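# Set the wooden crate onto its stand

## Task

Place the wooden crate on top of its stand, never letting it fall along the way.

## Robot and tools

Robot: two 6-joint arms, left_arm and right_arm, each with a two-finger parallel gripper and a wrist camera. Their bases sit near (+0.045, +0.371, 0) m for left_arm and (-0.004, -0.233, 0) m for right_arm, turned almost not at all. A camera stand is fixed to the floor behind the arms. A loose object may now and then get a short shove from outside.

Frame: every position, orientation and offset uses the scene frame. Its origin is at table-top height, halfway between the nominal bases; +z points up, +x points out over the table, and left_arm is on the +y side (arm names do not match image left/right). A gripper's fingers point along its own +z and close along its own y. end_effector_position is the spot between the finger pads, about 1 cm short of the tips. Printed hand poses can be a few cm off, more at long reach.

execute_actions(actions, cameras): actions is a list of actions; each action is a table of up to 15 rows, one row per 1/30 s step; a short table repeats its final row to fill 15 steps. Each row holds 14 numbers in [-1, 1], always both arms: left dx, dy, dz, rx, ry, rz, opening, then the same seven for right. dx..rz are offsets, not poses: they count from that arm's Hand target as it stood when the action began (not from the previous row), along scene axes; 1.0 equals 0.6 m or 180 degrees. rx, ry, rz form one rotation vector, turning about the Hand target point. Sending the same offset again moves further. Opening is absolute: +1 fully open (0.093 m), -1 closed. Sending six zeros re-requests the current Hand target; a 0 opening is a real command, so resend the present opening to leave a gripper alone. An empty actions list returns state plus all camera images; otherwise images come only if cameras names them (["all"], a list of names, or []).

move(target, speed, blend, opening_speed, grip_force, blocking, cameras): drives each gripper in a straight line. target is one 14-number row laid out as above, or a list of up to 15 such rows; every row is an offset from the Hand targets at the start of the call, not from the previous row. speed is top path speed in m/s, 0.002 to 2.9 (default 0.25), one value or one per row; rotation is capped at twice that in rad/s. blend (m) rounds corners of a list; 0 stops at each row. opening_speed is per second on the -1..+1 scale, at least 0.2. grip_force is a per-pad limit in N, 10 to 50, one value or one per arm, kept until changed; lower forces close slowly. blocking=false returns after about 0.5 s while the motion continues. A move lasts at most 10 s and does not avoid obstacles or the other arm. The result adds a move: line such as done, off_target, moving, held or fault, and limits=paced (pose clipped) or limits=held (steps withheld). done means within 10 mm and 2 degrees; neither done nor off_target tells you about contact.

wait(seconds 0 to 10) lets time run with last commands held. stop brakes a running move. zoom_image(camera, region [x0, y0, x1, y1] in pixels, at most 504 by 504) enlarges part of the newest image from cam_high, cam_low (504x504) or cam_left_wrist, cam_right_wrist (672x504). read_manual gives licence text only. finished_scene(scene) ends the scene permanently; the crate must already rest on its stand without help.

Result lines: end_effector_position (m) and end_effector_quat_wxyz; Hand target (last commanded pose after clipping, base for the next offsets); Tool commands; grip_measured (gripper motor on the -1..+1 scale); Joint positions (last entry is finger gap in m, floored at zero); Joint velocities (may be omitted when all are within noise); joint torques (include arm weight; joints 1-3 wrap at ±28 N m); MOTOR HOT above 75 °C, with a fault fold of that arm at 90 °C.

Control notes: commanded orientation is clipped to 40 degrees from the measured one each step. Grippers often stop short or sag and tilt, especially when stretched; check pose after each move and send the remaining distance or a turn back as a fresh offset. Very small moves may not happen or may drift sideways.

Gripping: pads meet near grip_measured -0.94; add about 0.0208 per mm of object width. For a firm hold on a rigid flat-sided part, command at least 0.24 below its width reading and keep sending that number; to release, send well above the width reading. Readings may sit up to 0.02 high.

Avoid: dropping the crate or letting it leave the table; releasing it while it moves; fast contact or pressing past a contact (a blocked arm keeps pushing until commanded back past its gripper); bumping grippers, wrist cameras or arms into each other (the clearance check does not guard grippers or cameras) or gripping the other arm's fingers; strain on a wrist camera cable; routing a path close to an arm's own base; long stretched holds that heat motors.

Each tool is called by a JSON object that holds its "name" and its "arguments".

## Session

{"name": "execute_actions", "arguments": {"actions": []}}

Scene clock: 0.00 s.
left_arm: end_effector_position=(+0.4389, +0.3554, +0.0844) grip_measured=+1.000 end_effector_quat_wxyz=(+0.545, +0.043, +0.838, +0.009) | right_arm: end_effector_position=(+0.3727, -0.2666, +0.0698) grip_measured=+1.000 end_effector_quat_wxyz=(+0.541, +0.058, +0.836, -0.073)
Joint positions: left_arm=[-0.031 1.542 0.422 0.702 -0.008 0.064 0.093] | right_arm=[-0.015 1.563 0.342 0.799 0.174 0.012 0.093]
Joint velocities: within noise
Joint torques (N m): no reading
Heat: left arm: 34 °C; right arm: 37 °C.
Hand target: left_arm +0.4409, +0.3554, +0.0885; +0.549, +0.043, +0.835, +0.009 | right_arm +0.3748, -0.2666, +0.0740; +0.546, +0.058, +0.832, -0.073
Tool commands: left_gripper/opening=+1.0 right_gripper/opening=+1.0

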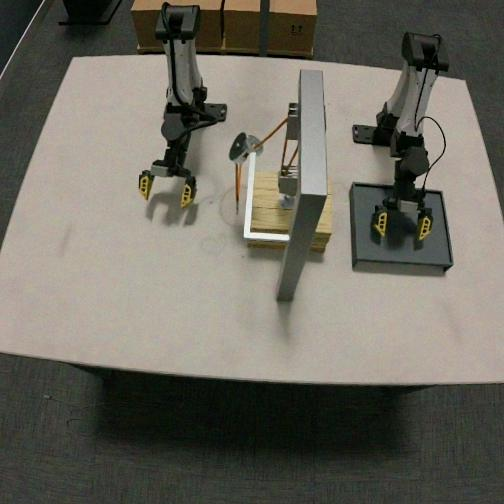

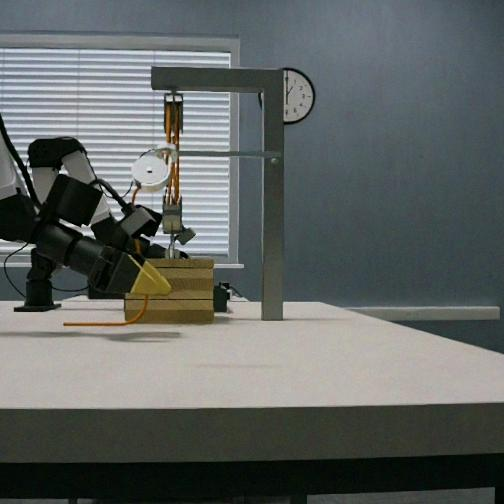

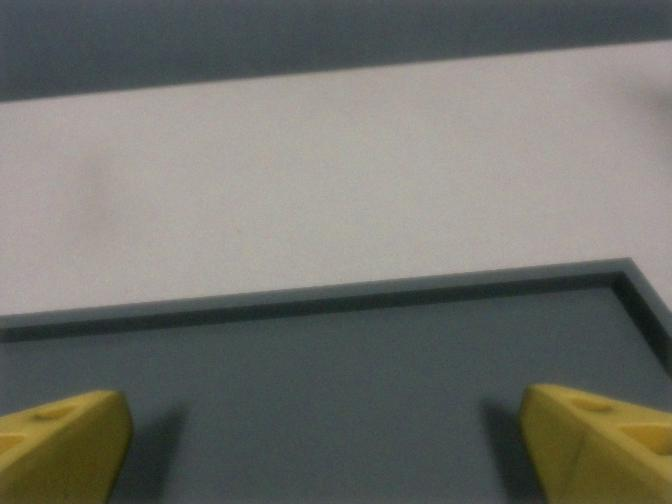

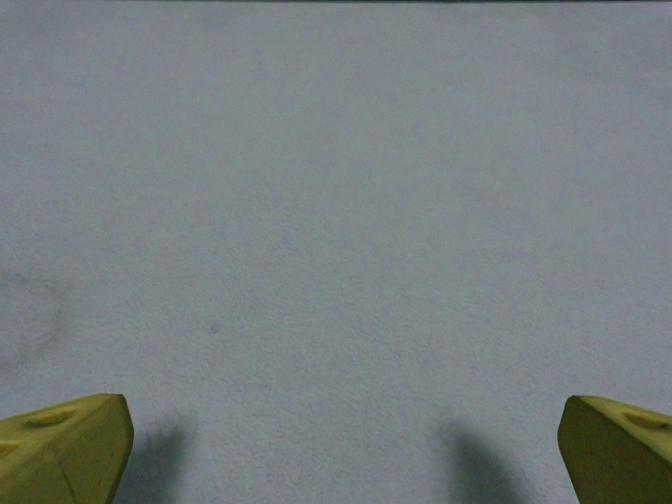

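{"name": "move", "arguments": {"target": [[-0.083,0.05,0.25,0,0,0,1, -0.1,0.08,0.1,0.029,-0.052,0.167,1],[-0.118,0.316,0.14,-0.3965,0.3971,0.4099,1, -0.1747,0.216,0.135,0.058,-0.1038,0.3339,1]], "speed": 0.35, "blend": 0.03, "cameras": ["all"]}}

Scene clock: 149.97 s.
left_arm: end_effector_position=(+0.3667, +0.5425, +0.1720) grip_measured=+1.000 end_effector_quat_wxyz=(+0.051, +0.703, -0.689, +0.170) | right_arm: end_effector_position=(+0.2747, -0.1418, +0.1590) grip_measured=+1.000 end_effector_quat_wxyz=(+0.631, -0.303, +0.658, +0.277)
Joint positions: left_arm=[0.661 1.98 1.931 -1.576 0.352 -0.932 0.093] | right_arm=[-0.209 1.206 0.142 0.962 -1.051 -0.107 0.093]
Joint torques (N m): left_arm=[0.27 -8.73 8.12 0.12 0.3 -0.11] | right_arm=[0.98 -0.83 5.07 2.08 -0.14 0.04]
Heat: left arm: 38 °C; right arm: 41 °C.
Hand target: left_arm +0.3702, +0.5449, +0.1725; +0.153, +0.690, -0.690, +0.153 | right_arm +0.2699, -0.1370, +0.1549; +0.624, -0.307, +0.658, +0.291
Off the commanded pose: left_arm 0.004 m, 12 deg | right_arm 0.008 m, 2 deg.
joint sent to its limit (left arm) — joint 4 (wrist pitch), lower limit. The joint targets are off in orientation, not in position.
move: off_target (left_arm)

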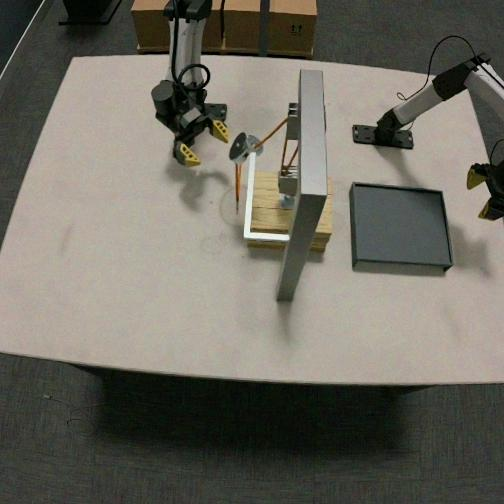

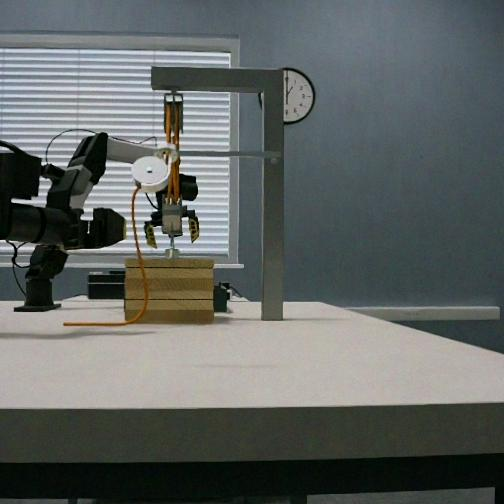

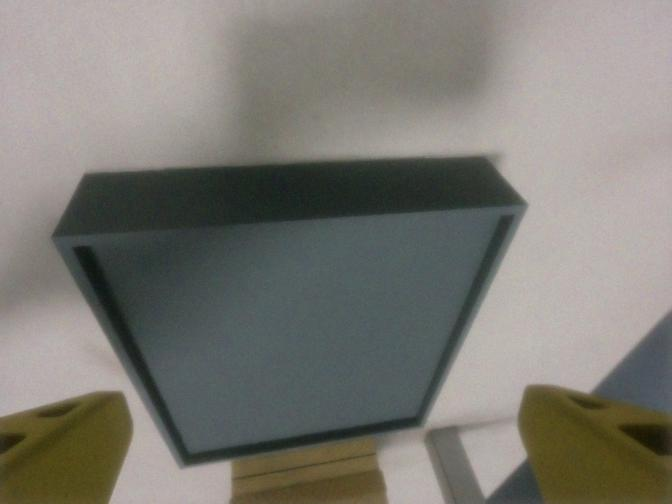

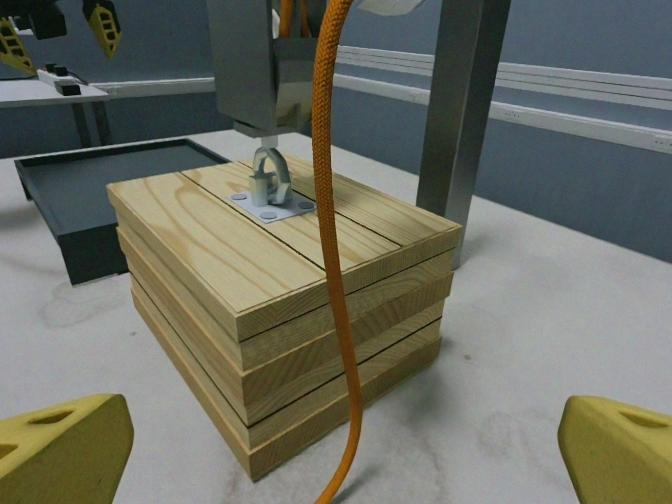

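{"name": "move", "arguments": {"target": [[0,0.012,-0.229,0,0,0,1, 0.1473,0.1757,0.0,0,0,0,1],[0,0.012,-0.229,0,0,0,1, 0.1473,0.1757,0.0,0,0,0,-1]], "speed": 0.15, "opening_speed": 1.5, "cameras": ["all"]}}

Scene clock: 186.50 s.
left_arm: end_effector_position=(+0.3727, +0.5491, +0.0439) grip_measured=+1.000 end_effector_quat_wxyz=(+0.149, +0.691, -0.690, +0.157) | right_arm: end_effector_position=(+0.3509, -0.0364, +0.1446) grip_measured=-0.974 end_effector_quat_wxyz=(+0.612, -0.308, +0.669, +0.289)
Joint positions: left_arm=[0.664 2.237 1.785 -1.384 0.349 -0.874 0.093] | right_arm=[0.265 1.657 0.434 1.12 -0.603 -0.048 0]
Joint torques (N m): left_arm=[0.55 -10.81 5.04 -0.09 0.12 0.14] | right_arm=[1.14 -3.81 8.65 2.39 0.11 0.03]
Heat: left arm: 39 °C; right arm: 40 °C.
Hand target: left_arm +0.3701, +0.5521, +0.0351; +0.153, +0.690, -0.690, +0.153 | right_arm +0.3584, -0.0317, +0.1550; +0.624, -0.307, +0.658, +0.291
Off the commanded pose: left_arm 0.010 m, 1 deg | right_arm 0.014 m, 2 deg.
move: off_target (right_arm); target 2's new opening was sent with right_arm's hand 0.014 m and 2 deg from that target

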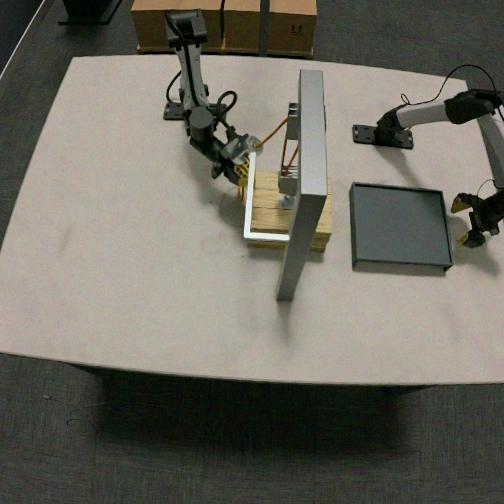

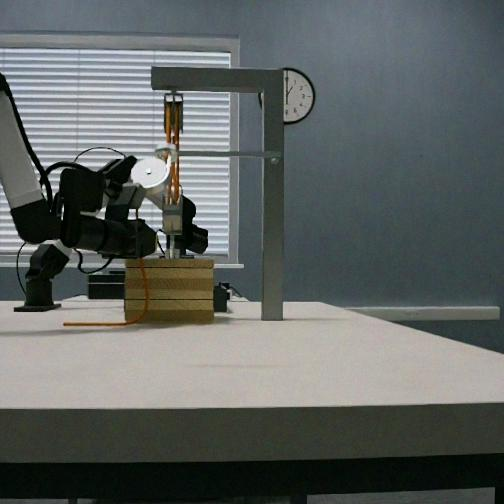

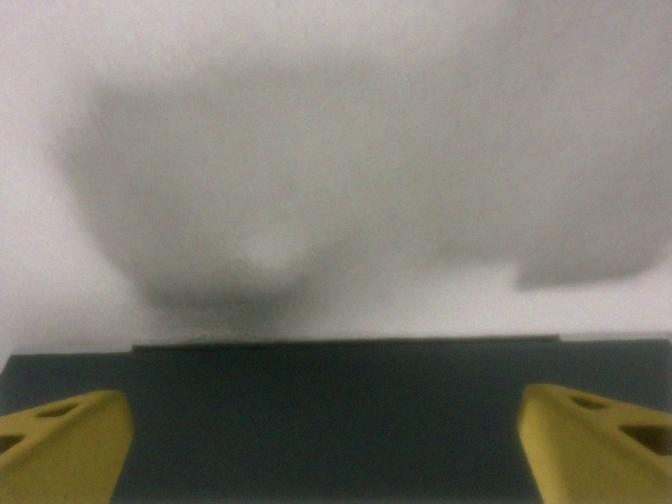

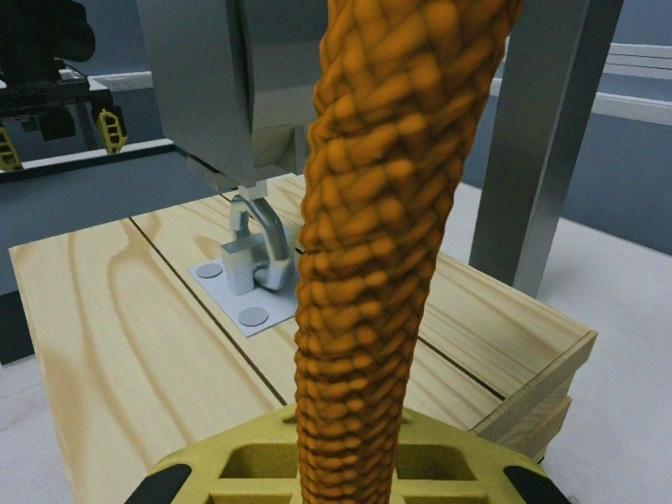

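{"name": "move", "arguments": {"target": [[0,-0.045,0,0,0,0,1, -0.1223,-0.1972,0.0167,-0.0723,0.0607,0,-1],[0,-0.09,0,0,0,0,1, -0.1807,-0.3138,0.0583,-0.1575,0.1322,0,-1],[0,-0.13,0,0,0,0,1, -0.264,-0.4638,0.075,-0.2213,0.1857,0,-1]], "speed": 0.08, "blend": 0.03, "cameras": ["cam_high","cam_low","cam_left_wrist"]}}

Scene clock: 216.37 s.
left_arm: end_effector_position=(+0.3678, +0.4956, +0.0233) grip_measured=+1.000 end_effector_quat_wxyz=(+0.143, +0.694, -0.694, +0.127) | right_arm: end_effector_position=(+0.2283, -0.2538, +0.2306) grip_measured=-0.974 end_effector_quat_wxyz=(+0.380, -0.407, +0.807, +0.198)
Joint positions: left_arm=[0.533 2.114 1.518 -1.192 0.319 -1.016 0.093] | right_arm=[-0.684 1.334 1.256 -1.566 -0.883 -1.652 0]
Joint torques (N m): left_arm=[-2.17 -14.68 3.7 -0.27 0.84 -0.2] | right_arm=[-9.96 -1.89 9.09 0.18 2.03 -0.2]
Heat: left arm: 44 °C; right arm: 41 °C.
Hand target: left_arm +0.3701, +0.4742, +0.0351; +0.153, +0.690, -0.690, +0.153 | right_arm +0.1999, -0.3099, +0.1999; +0.272, -0.403, +0.865, +0.127
Off the commanded pose: left_arm 0.025 m, 3 deg | right_arm 0.070 m, 16 deg.
move: off_target (left_arm, right_arm)
Images, in order (width x height): cam_high 504x504, cam_low 504x504, cam_left_wrist 672x504.

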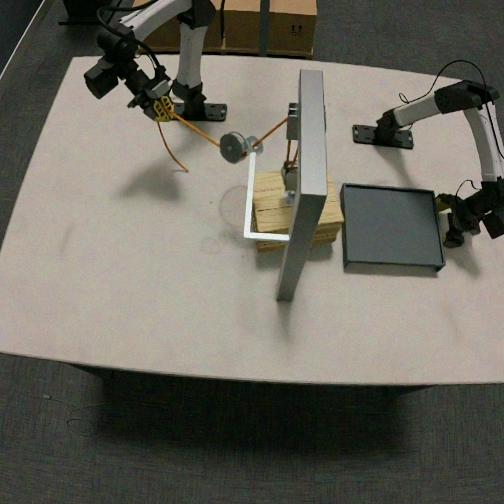

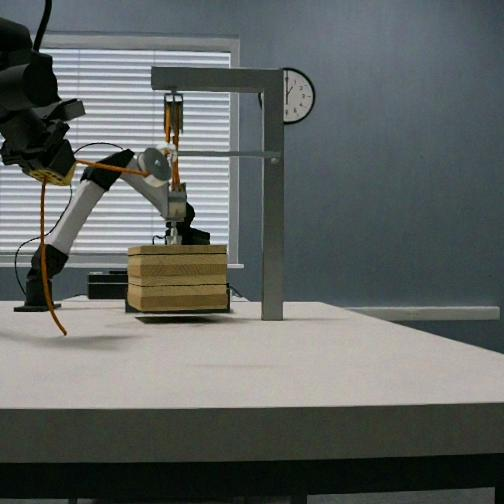

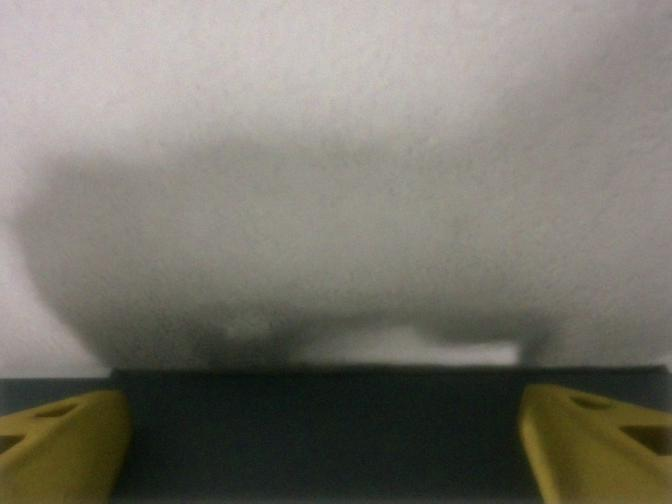

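{"name": "zoom_image", "arguments": {"camera": "cam_high", "region": [330, 170, 460, 290]}}

Scaled by 3.877.

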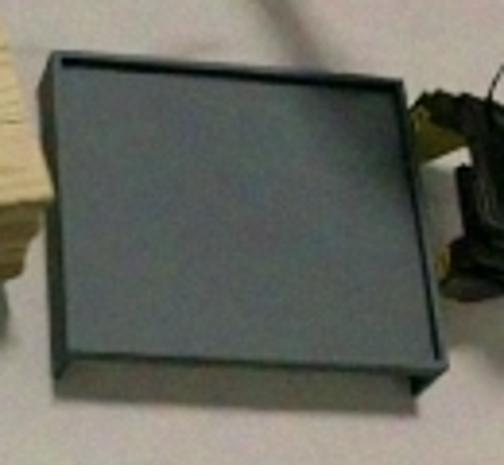

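{"name": "move", "arguments": {"target": [[0,0,0,0,0,0,1, -0.1165,-0.2002,0.0085,0.034,-0.0446,-0.1376,-1],[0,0,0,0,0,0,1, -0.1415,-0.2835,0.0168,0.0259,-0.0509,-0.2491,-1]], "speed": 0.06, "blend": 0.03, "cameras": ["cam_high","cam_low","cam_left_wrist"]}}

Scene clock: 247.90 s.
left_arm: end_effector_position=(+0.3678, +0.4956, +0.0233) grip_measured=+1.000 end_effector_quat_wxyz=(+0.143, +0.694, -0.694, +0.127) | right_arm: end_effector_position=(+0.1546, -0.4253, +0.2216) grip_measured=-0.974 end_effector_quat_wxyz=(+0.433, -0.092, +0.893, +0.080)
Joint positions: left_arm=[0.533 2.114 1.518 -1.192 0.319 -1.016 0.093] | right_arm=[-1.439 1.477 1.32 -1.608 -0.898 -1.738 0]
Joint torques (N m): left_arm=[-2.21 -14.69 3.71 -0.27 0.84 -0.19] | right_arm=[-12.1 -0.84 13.01 1.07 0.6 0.48]
Heat: left arm: 50 °C; right arm: 44 °C.
Hand target: left_arm +0.3701, +0.4742, +0.0351; +0.153, +0.690, -0.690, +0.153 | right_arm +0.1151, -0.4800, +0.2100; +0.382, -0.041, +0.923, +0.016
Off the commanded pose: left_arm 0.025 m, 3 deg | right_arm 0.069 m, 12 deg.
joint read past its limit (right arm) — joint 4 (wrist pitch), lower limit.
move: off_target (left_arm, right_arm)
Images, in order (width x height): cam_high 504x504, cam_low 504x504, cam_left_wrist 672x504.

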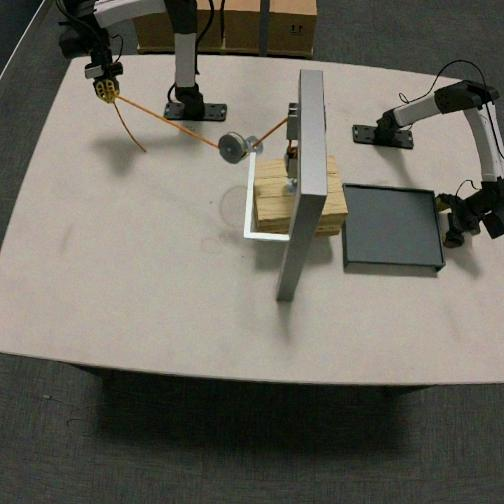

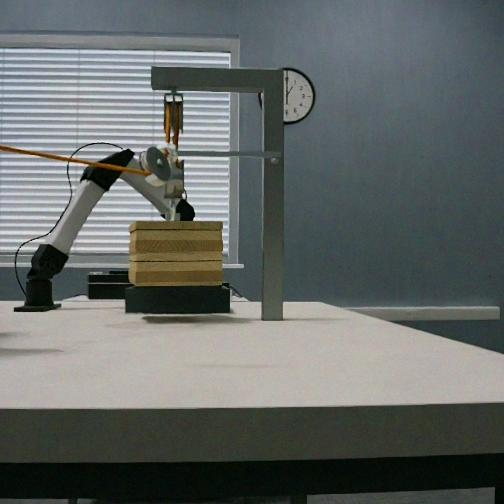

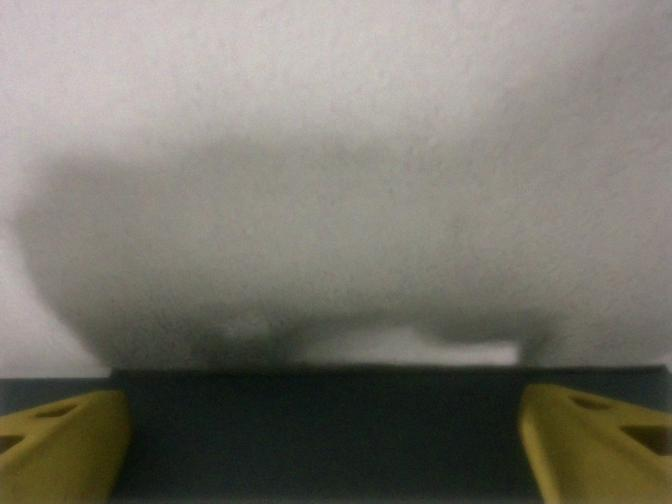

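{"name": "zoom_image", "arguments": {"camera": "cam_high", "region": [230, 140, 370, 280]}}

{"name": "zoom_image", "arguments": {"camera": "cam_low", "region": [90, 200, 270, 335]}}

Scaled by 3.600.

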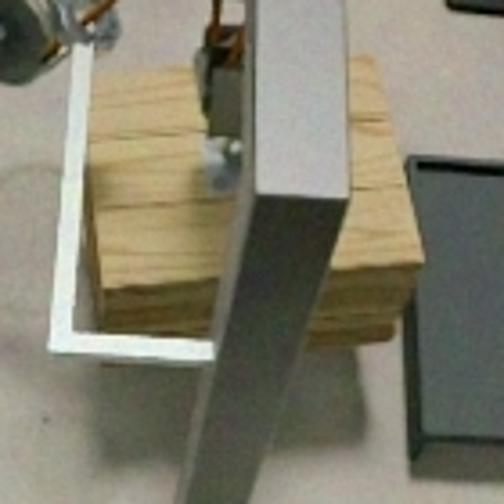

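Scaled by 2.800.

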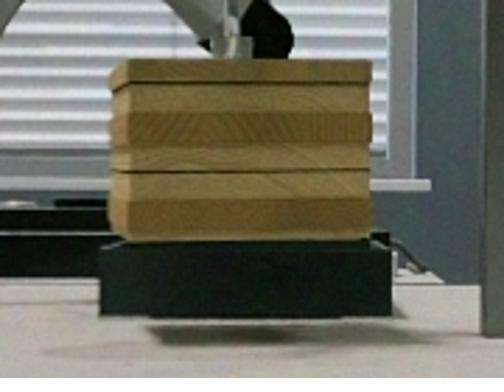

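{"name": "move", "arguments": {"target": [-0.0135,-0.399,0,0,0,0.0478,1, 0,0,0,0,0,0,-1], "speed": 0.08, "cameras": ["cam_high","cam_low","cam_left_wrist"]}}

Scene clock: 260.73 s.
left_arm: end_effector_position=(+0.3608, +0.2487, +0.0232) grip_measured=+1.000 end_effector_quat_wxyz=(+0.131, +0.743, -0.642, +0.134) | right_arm: end_effector_position=(+0.1542, -0.4256, +0.2216) grip_measured=-0.974 end_effector_quat_wxyz=(+0.433, -0.090, +0.893, +0.080)
Joint positions: left_arm=[-0.18 1.819 1.101 -0.745 0.363 -1.929 0.093] | right_arm=[-1.441 1.477 1.32 -1.608 -0.898 -1.735 0]
Joint torques (N m): left_arm=[-1.47 -12.34 4.71 0.79 0.69 -0.35] | right_arm=[-11.95 -0.62 12.92 0.99 0.62 0.44]
Heat: left arm: 51 °C; right arm: 46 °C.
Hand target: left_arm +0.3620, +0.2348, +0.0351; +0.141, +0.740, -0.636, +0.164 | right_arm +0.1150, -0.4801, +0.2100; +0.382, -0.041, +0.923, +0.016
Off the commanded pose: left_arm 0.018 m, 4 deg | right_arm 0.068 m, 11 deg.
joint read past its limit (right arm) — joint 4 (wrist pitch), lower limit.
move: off_target (left_arm, right_arm)
Images, in order (width x height): cam_high 504x504, cam_low 504x504, cam_left_wrist 672x504.

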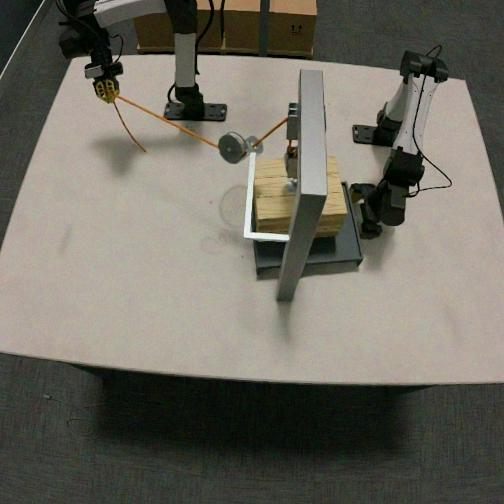

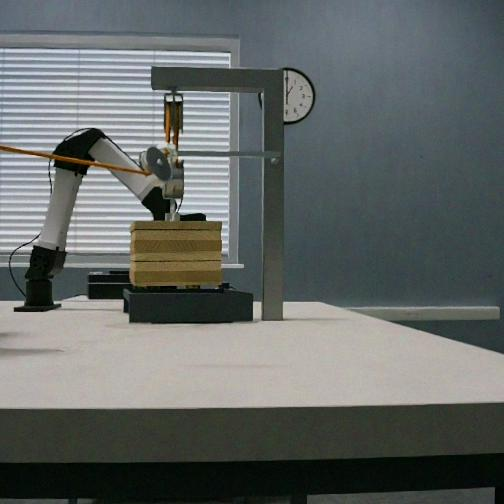

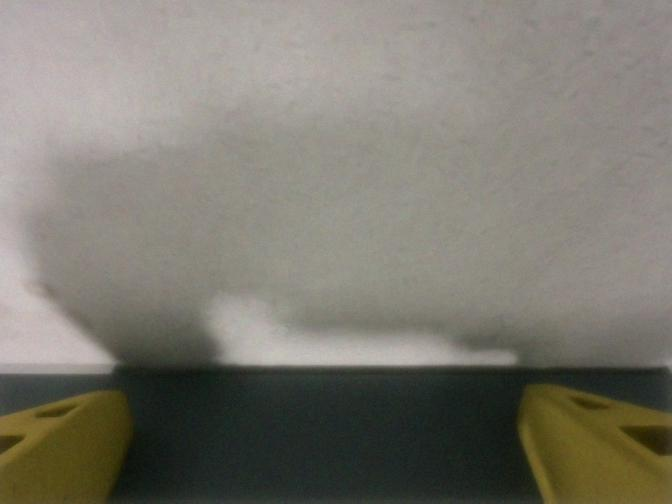

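{"name": "zoom_image", "arguments": {"camera": "cam_low", "region": [90, 200, 270, 335]}}

{"name": "zoom_image", "arguments": {"camera": "cam_high", "region": [230, 150, 380, 290]}}

Scaled by 2.800.

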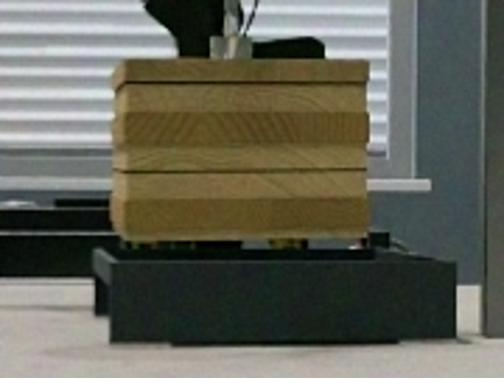

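Scaled by 3.360.

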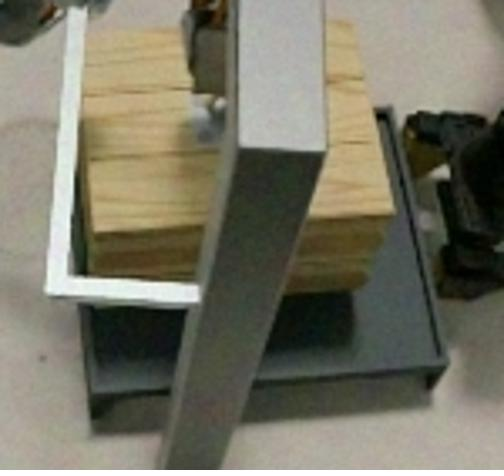

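{"name": "move", "arguments": {"target": [-0.047,-0.046,0,0,0,0,1, 0,0,0,0,0,0,-1], "speed": 0.04, "cameras": ["cam_high","cam_low","cam_left_wrist"]}}

{"name": "zoom_image", "arguments": {"camera": "cam_low", "region": [90, 200, 270, 335]}}

{"name": "zoom_image", "arguments": {"camera": "cam_high", "region": [230, 150, 380, 290]}}

Scene clock: 290.23 s.
left_arm: end_effector_position=(+0.3397, +0.2232, +0.0244) grip_measured=+1.000 end_effector_quat_wxyz=(+0.123, +0.759, -0.624, +0.141) | right_arm: end_effector_position=(+0.1542, -0.4256, +0.2216) grip_measured=-0.974 end_effector_quat_wxyz=(+0.433, -0.090, +0.893, +0.080)
Joint positions: left_arm=[-0.284 1.736 0.999 -0.661 0.335 -2.09 0.093] | right_arm=[-1.441 1.477 1.32 -1.608 -0.898 -1.735 0]
Joint torques (N m): left_arm=[-2.11 -11.48 4.68 0.76 0.73 0.09] | right_arm=[-11.92 -0.7 12.89 0.99 0.66 0.47]
Heat: left arm: 51 °C; right arm: 50 °C.
Hand target: left_arm +0.3338, +0.2071, +0.0351; +0.142, +0.740, -0.637, +0.164 | right_arm +0.1150, -0.4801, +0.2100; +0.382, -0.041, +0.923, +0.016
Off the commanded pose: left_arm 0.020 m, 4 deg | right_arm 0.068 m, 11 deg.
joint read past its limit (right arm) — joint 4 (wrist pitch), lower limit.
move: off_target (left_arm, right_arm)
Images, in order (width x height): cam_high 504x504, cam_low 504x504, cam_left_wrist 672x504.

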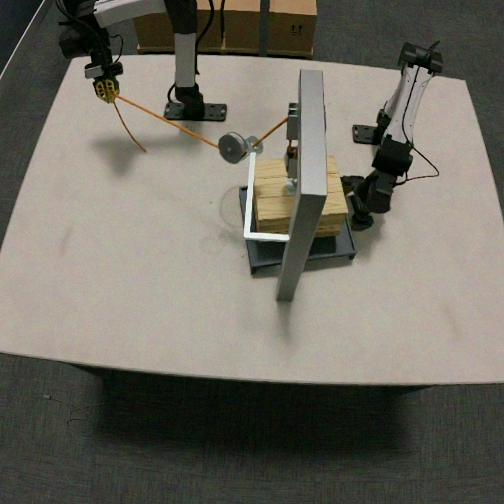

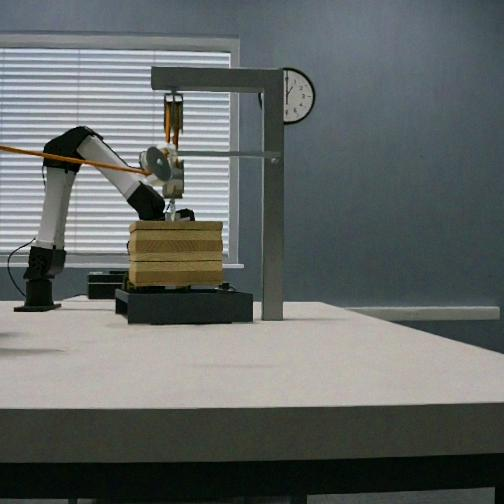

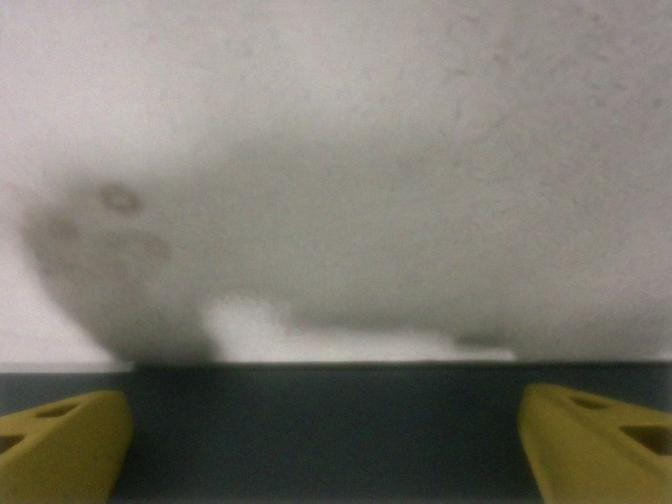

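Scaled by 2.800.

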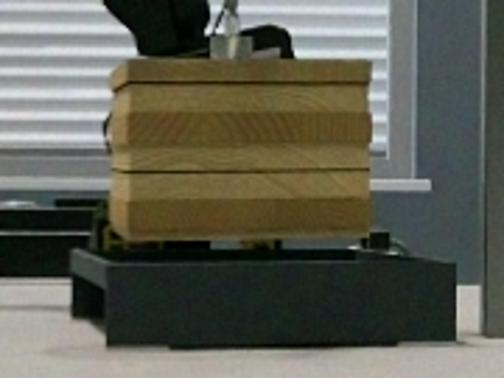

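Scaled by 3.360.

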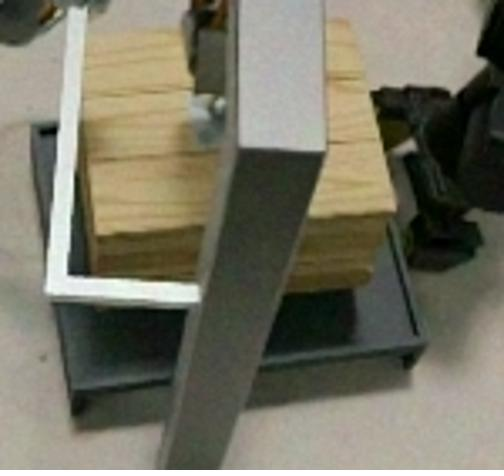

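{"name": "move", "arguments": {"target": [0.005,-0.018,0,0,0,-0.021,1, 0,0,0,0,0,0,-1], "speed": 0.03, "cameras": ["cam_high","cam_low"]}}

{"name": "zoom_image", "arguments": {"camera": "cam_low", "region": [90, 200, 270, 335]}}

{"name": "zoom_image", "arguments": {"camera": "cam_high", "region": [230, 150, 380, 290]}}

Scene clock: 324.83 s.
left_arm: end_effector_position=(+0.3362, +0.2173, +0.0241) grip_measured=+1.000 end_effector_quat_wxyz=(+0.121, +0.749, -0.636, +0.137) | right_arm: end_effector_position=(+0.1542, -0.4256, +0.2216) grip_measured=-0.974 end_effector_quat_wxyz=(+0.433, -0.090, +0.893, +0.080)
Joint positions: left_arm=[-0.308 1.736 1.001 -0.664 0.327 -2.082 0.093] | right_arm=[-1.441 1.477 1.32 -1.608 -0.898 -1.735 0]
Joint torques (N m): left_arm=[-2.09 -8.1 8.27 0.56 0.88 0.48] | right_arm=[-11.9 -0.68 12.96 1.02 0.63 0.49]
Heat: left arm: 51 °C; right arm: 52 °C.
Hand target: left_arm +0.3367, +0.1964, +0.0351; +0.147, +0.719, -0.661, +0.159 | right_arm +0.1150, -0.4801, +0.2100; +0.382, -0.041, +0.923, +0.016
Off the commanded pose: left_arm 0.024 m, 6 deg | right_arm 0.068 m, 11 deg.
joint read past its limit (right arm) — joint 4 (wrist pitch), lower limit.
move: off_target (left_arm, right_arm)
Images, in order (width x height): cam_high 504x504, cam_low 504x504.

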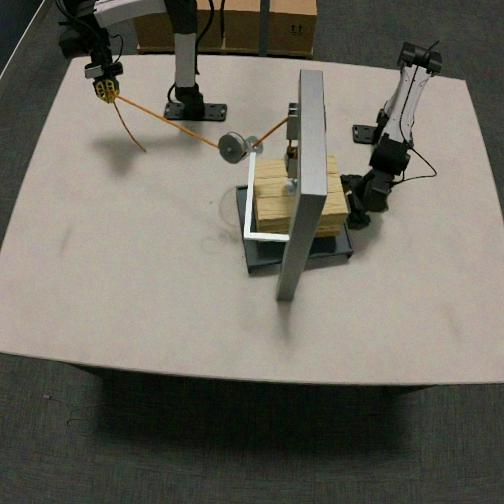

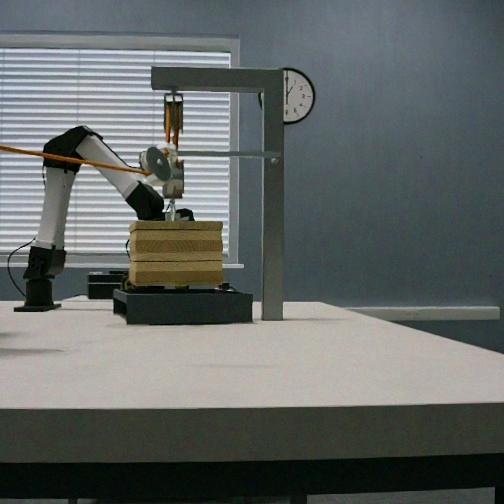

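Scaled by 2.800.

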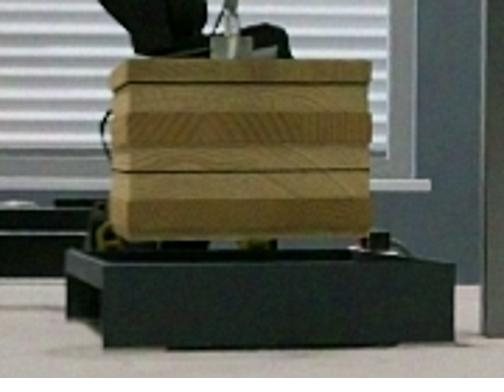

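Scaled by 3.360.

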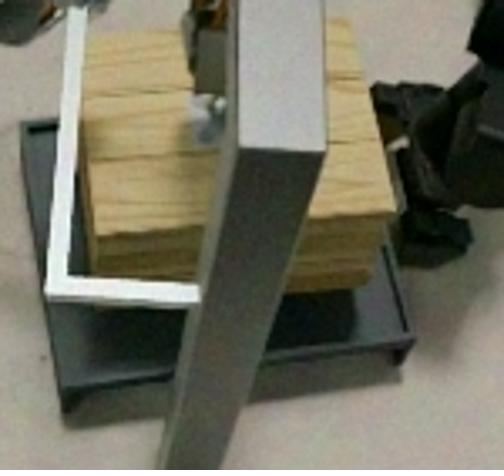

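{"name": "move", "arguments": {"target": [[0,0.1,0,0,0,0,1, 0.0375,0.07,0,0,0,0,-1],[0,0.15,0.15,0,0,0,1, 0.075,0.138,0,0,0,0,-1]], "speed": 0.05, "blend": 0.02, "cameras": ["cam_high","cam_low","cam_left_wrist"]}}

{"name": "zoom_image", "arguments": {"camera": "cam_low", "region": [90, 200, 270, 335]}}

{"name": "zoom_image", "arguments": {"camera": "cam_high", "region": [230, 150, 380, 290]}}

Scene clock: 340.67 s.
left_arm: end_effector_position=(+0.3318, +0.2862, +0.1097) grip_measured=+1.000 end_effector_quat_wxyz=(+0.158, +0.725, -0.656, +0.139) | right_arm: end_effector_position=(+0.1658, -0.3539, +0.2275) grip_measured=-0.974 end_effector_quat_wxyz=(+0.415, -0.042, +0.903, +0.103)
Joint positions: left_arm=[-0.041 1.64 1.241 -1.155 0.424 -1.728 0.093] | right_arm=[-1.295 1.178 1.141 -1.549 -0.884 -1.394 0]
Joint torques (N m): left_arm=[0.42 -10.26 8.25 0.23 0.32 0.12] | right_arm=[-3.25 -0.91 6.43 2.18 0.47 0.24]
Heat: left arm: 49 °C; right arm: 51 °C.
Hand target: left_arm +0.3368, +0.2864, +0.1252; +0.147, +0.719, -0.661, +0.159 | right_arm +0.1601, -0.3972, +0.2100; +0.383, -0.041, +0.923, +0.016
Off the commanded pose: left_arm 0.016 m, 3 deg | right_arm 0.047 m, 11 deg.
move: off_target (left_arm, right_arm)
Images, in order (width x height): cam_high 504x504, cam_low 504x504, cam_left_wrist 672x504.

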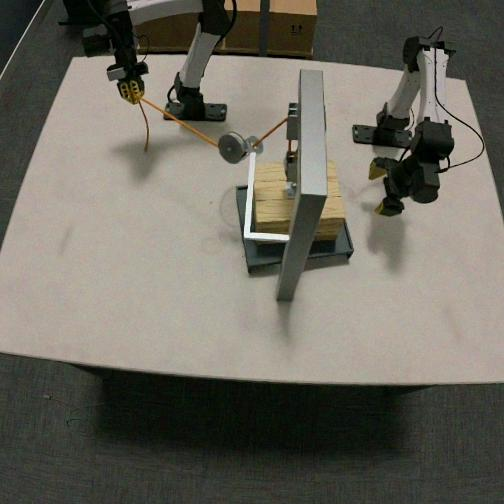

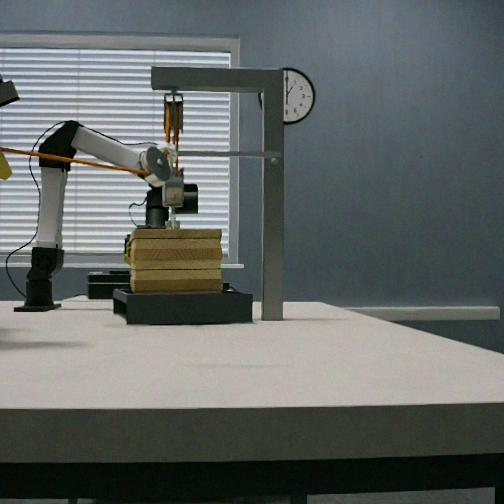

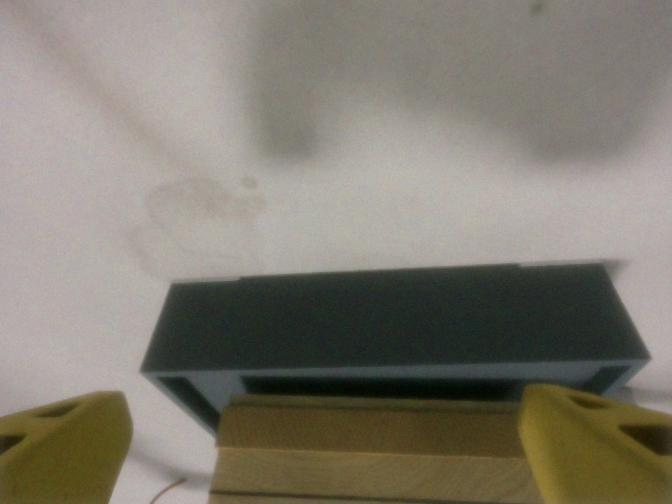

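Scaled by 2.800.

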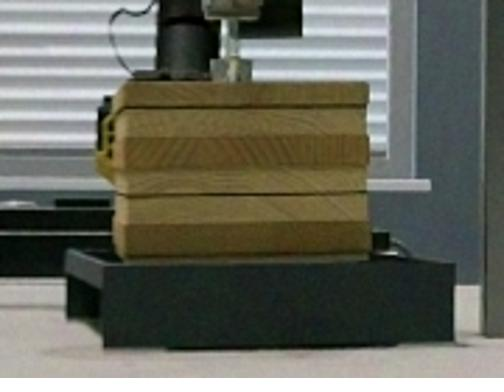

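Scaled by 3.360.

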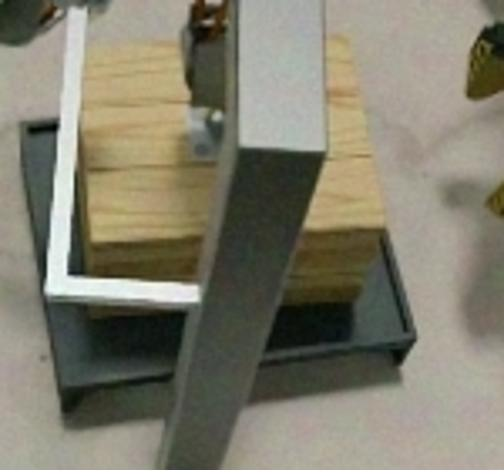

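{"name": "move", "arguments": {"target": [0,0.05,0.05,0,0,0,1, 0.108,0.2,0,0,0,0,-1], "speed": 0.055, "cameras": ["cam_high","cam_low","cam_left_wrist"]}}

Scene clock: 357.67 s.
left_arm: end_effector_position=(+0.3329, +0.3157, +0.1422) grip_measured=+1.000 end_effector_quat_wxyz=(+0.158, +0.724, -0.657, +0.143) | right_arm: end_effector_position=(+0.2242, -0.2776, +0.2112) grip_measured=-0.974 end_effector_quat_wxyz=(+0.379, -0.043, +0.924, +0.019)
Joint positions: left_arm=[0.063 1.64 1.37 -1.324 0.428 -1.612 0.093] | right_arm=[-0.474 0.813 0.907 -0.971 -0.388 -0.423 0]
Joint torques (N m): left_arm=[0.46 -9.39 8.31 0.15 0.34 0.13] | right_arm=[0.65 -0.65 6.27 1.97 -0.06 0.01]
Heat: left arm: 49 °C; right arm: 48 °C.
Hand target: left_arm +0.3368, +0.3164, +0.1551; +0.147, +0.719, -0.661, +0.159 | right_arm +0.2249, -0.2773, +0.2100; +0.383, -0.041, +0.923, +0.016
Off the commanded pose: left_arm 0.014 m, 2 deg | right_arm 0.001 m, 1 deg.
move: off_target (left_arm)
Images, in order (width x height): cam_high 504x504, cam_low 504x504, cam_left_wrist 672x504.

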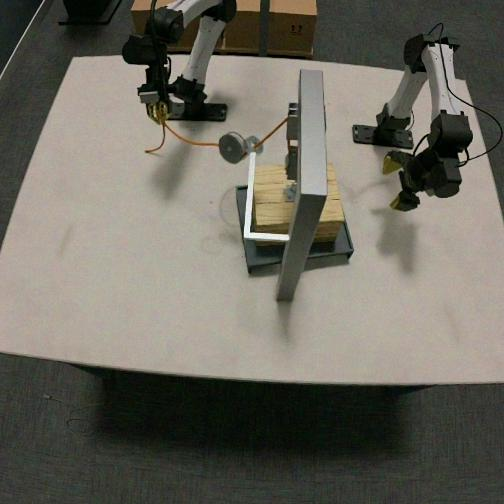

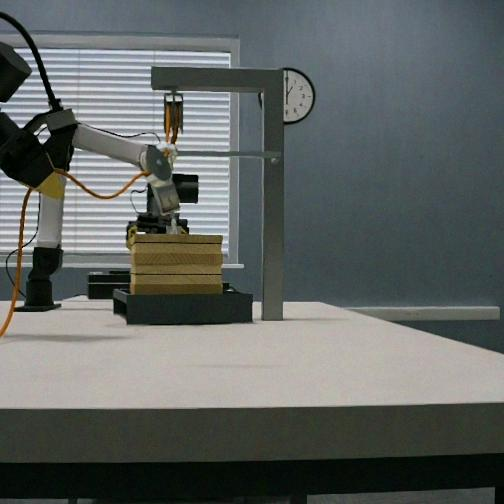

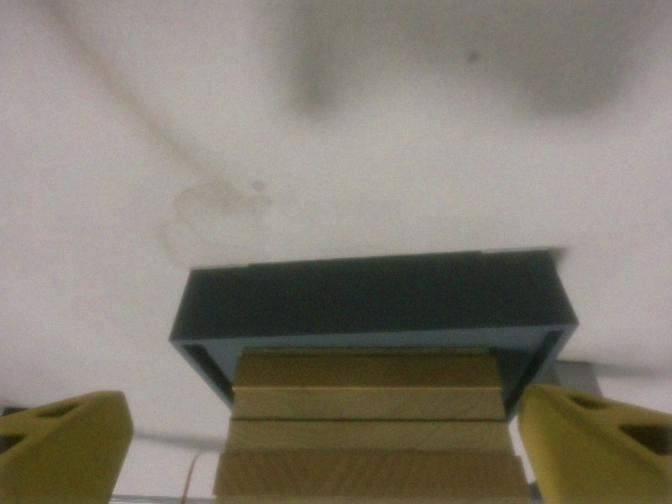

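{"name": "move", "arguments": {"target": [[0,0,0,0,0,0,1, 0,0,0,0,0,0,0.6],[0,0.05,0.05,0,0,0,1, 0,-0.04,0.05,0,0,0,0.6]], "speed": 0.08, "opening_speed": 1.2, "cameras": ["cam_high","cam_low","cam_left_wrist"]}}

Scene clock: 363.17 s.
left_arm: end_effector_position=(+0.3330, +0.3456, +0.1827) grip_measured=+1.000 end_effector_quat_wxyz=(+0.145, +0.721, -0.659, +0.157) | right_arm: end_effector_position=(+0.2236, -0.3006, +0.2321) grip_measured=+0.597 end_effector_quat_wxyz=(+0.376, -0.035, +0.926, +0.017)
Joint positions: left_arm=[0.168 1.64 1.53 -1.494 0.429 -1.498 0.093] | right_arm=[-0.614 0.9 1.032 -1.06 -0.463 -0.532 0.074]
Joint torques (N m): left_arm=[0.36 -5.91 8.06 0.14 0.32 0.13] | right_arm=[-0.76 0.28 10.11 1.58 -0.31 -0.23]
Heat: left arm: 48 °C; right arm: 47 °C.
Hand target: left_arm +0.3368, +0.3464, +0.1852; +0.147, +0.719, -0.661, +0.159 | right_arm +0.2249, -0.3013, +0.2400; +0.382, -0.041, +0.923, +0.016
Off the commanded pose: left_arm 0.005 m, 1 deg | right_arm 0.008 m, 1 deg.
move: done
Images, in order (width x height): cam_high 504x504, cam_low 504x504, cam_left_wrist 672x504.

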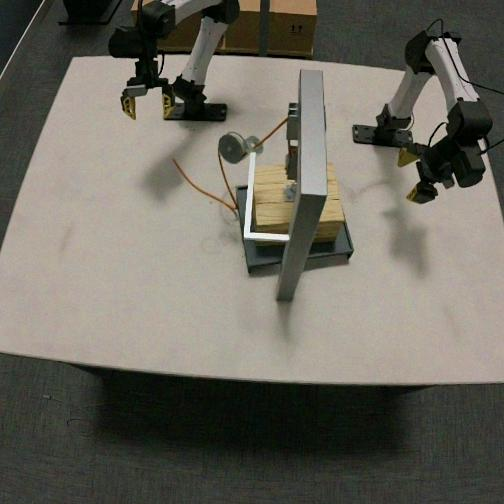

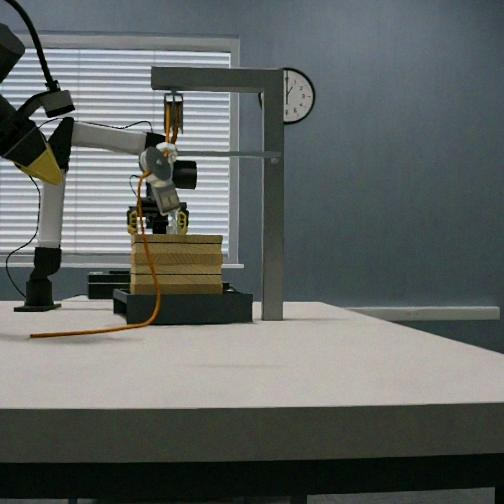

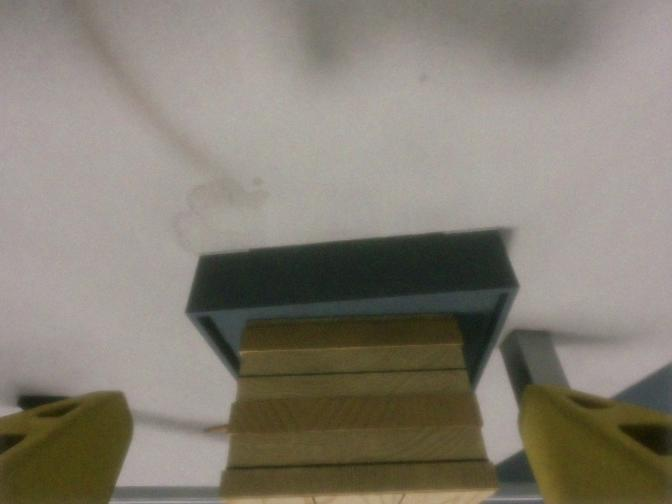

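The crate is sitting inside the tray, the rope is slack, and both arms are clear.

{"name": "finished_scene", "arguments": {"scene": 2}}

The scene is finished: the task was done.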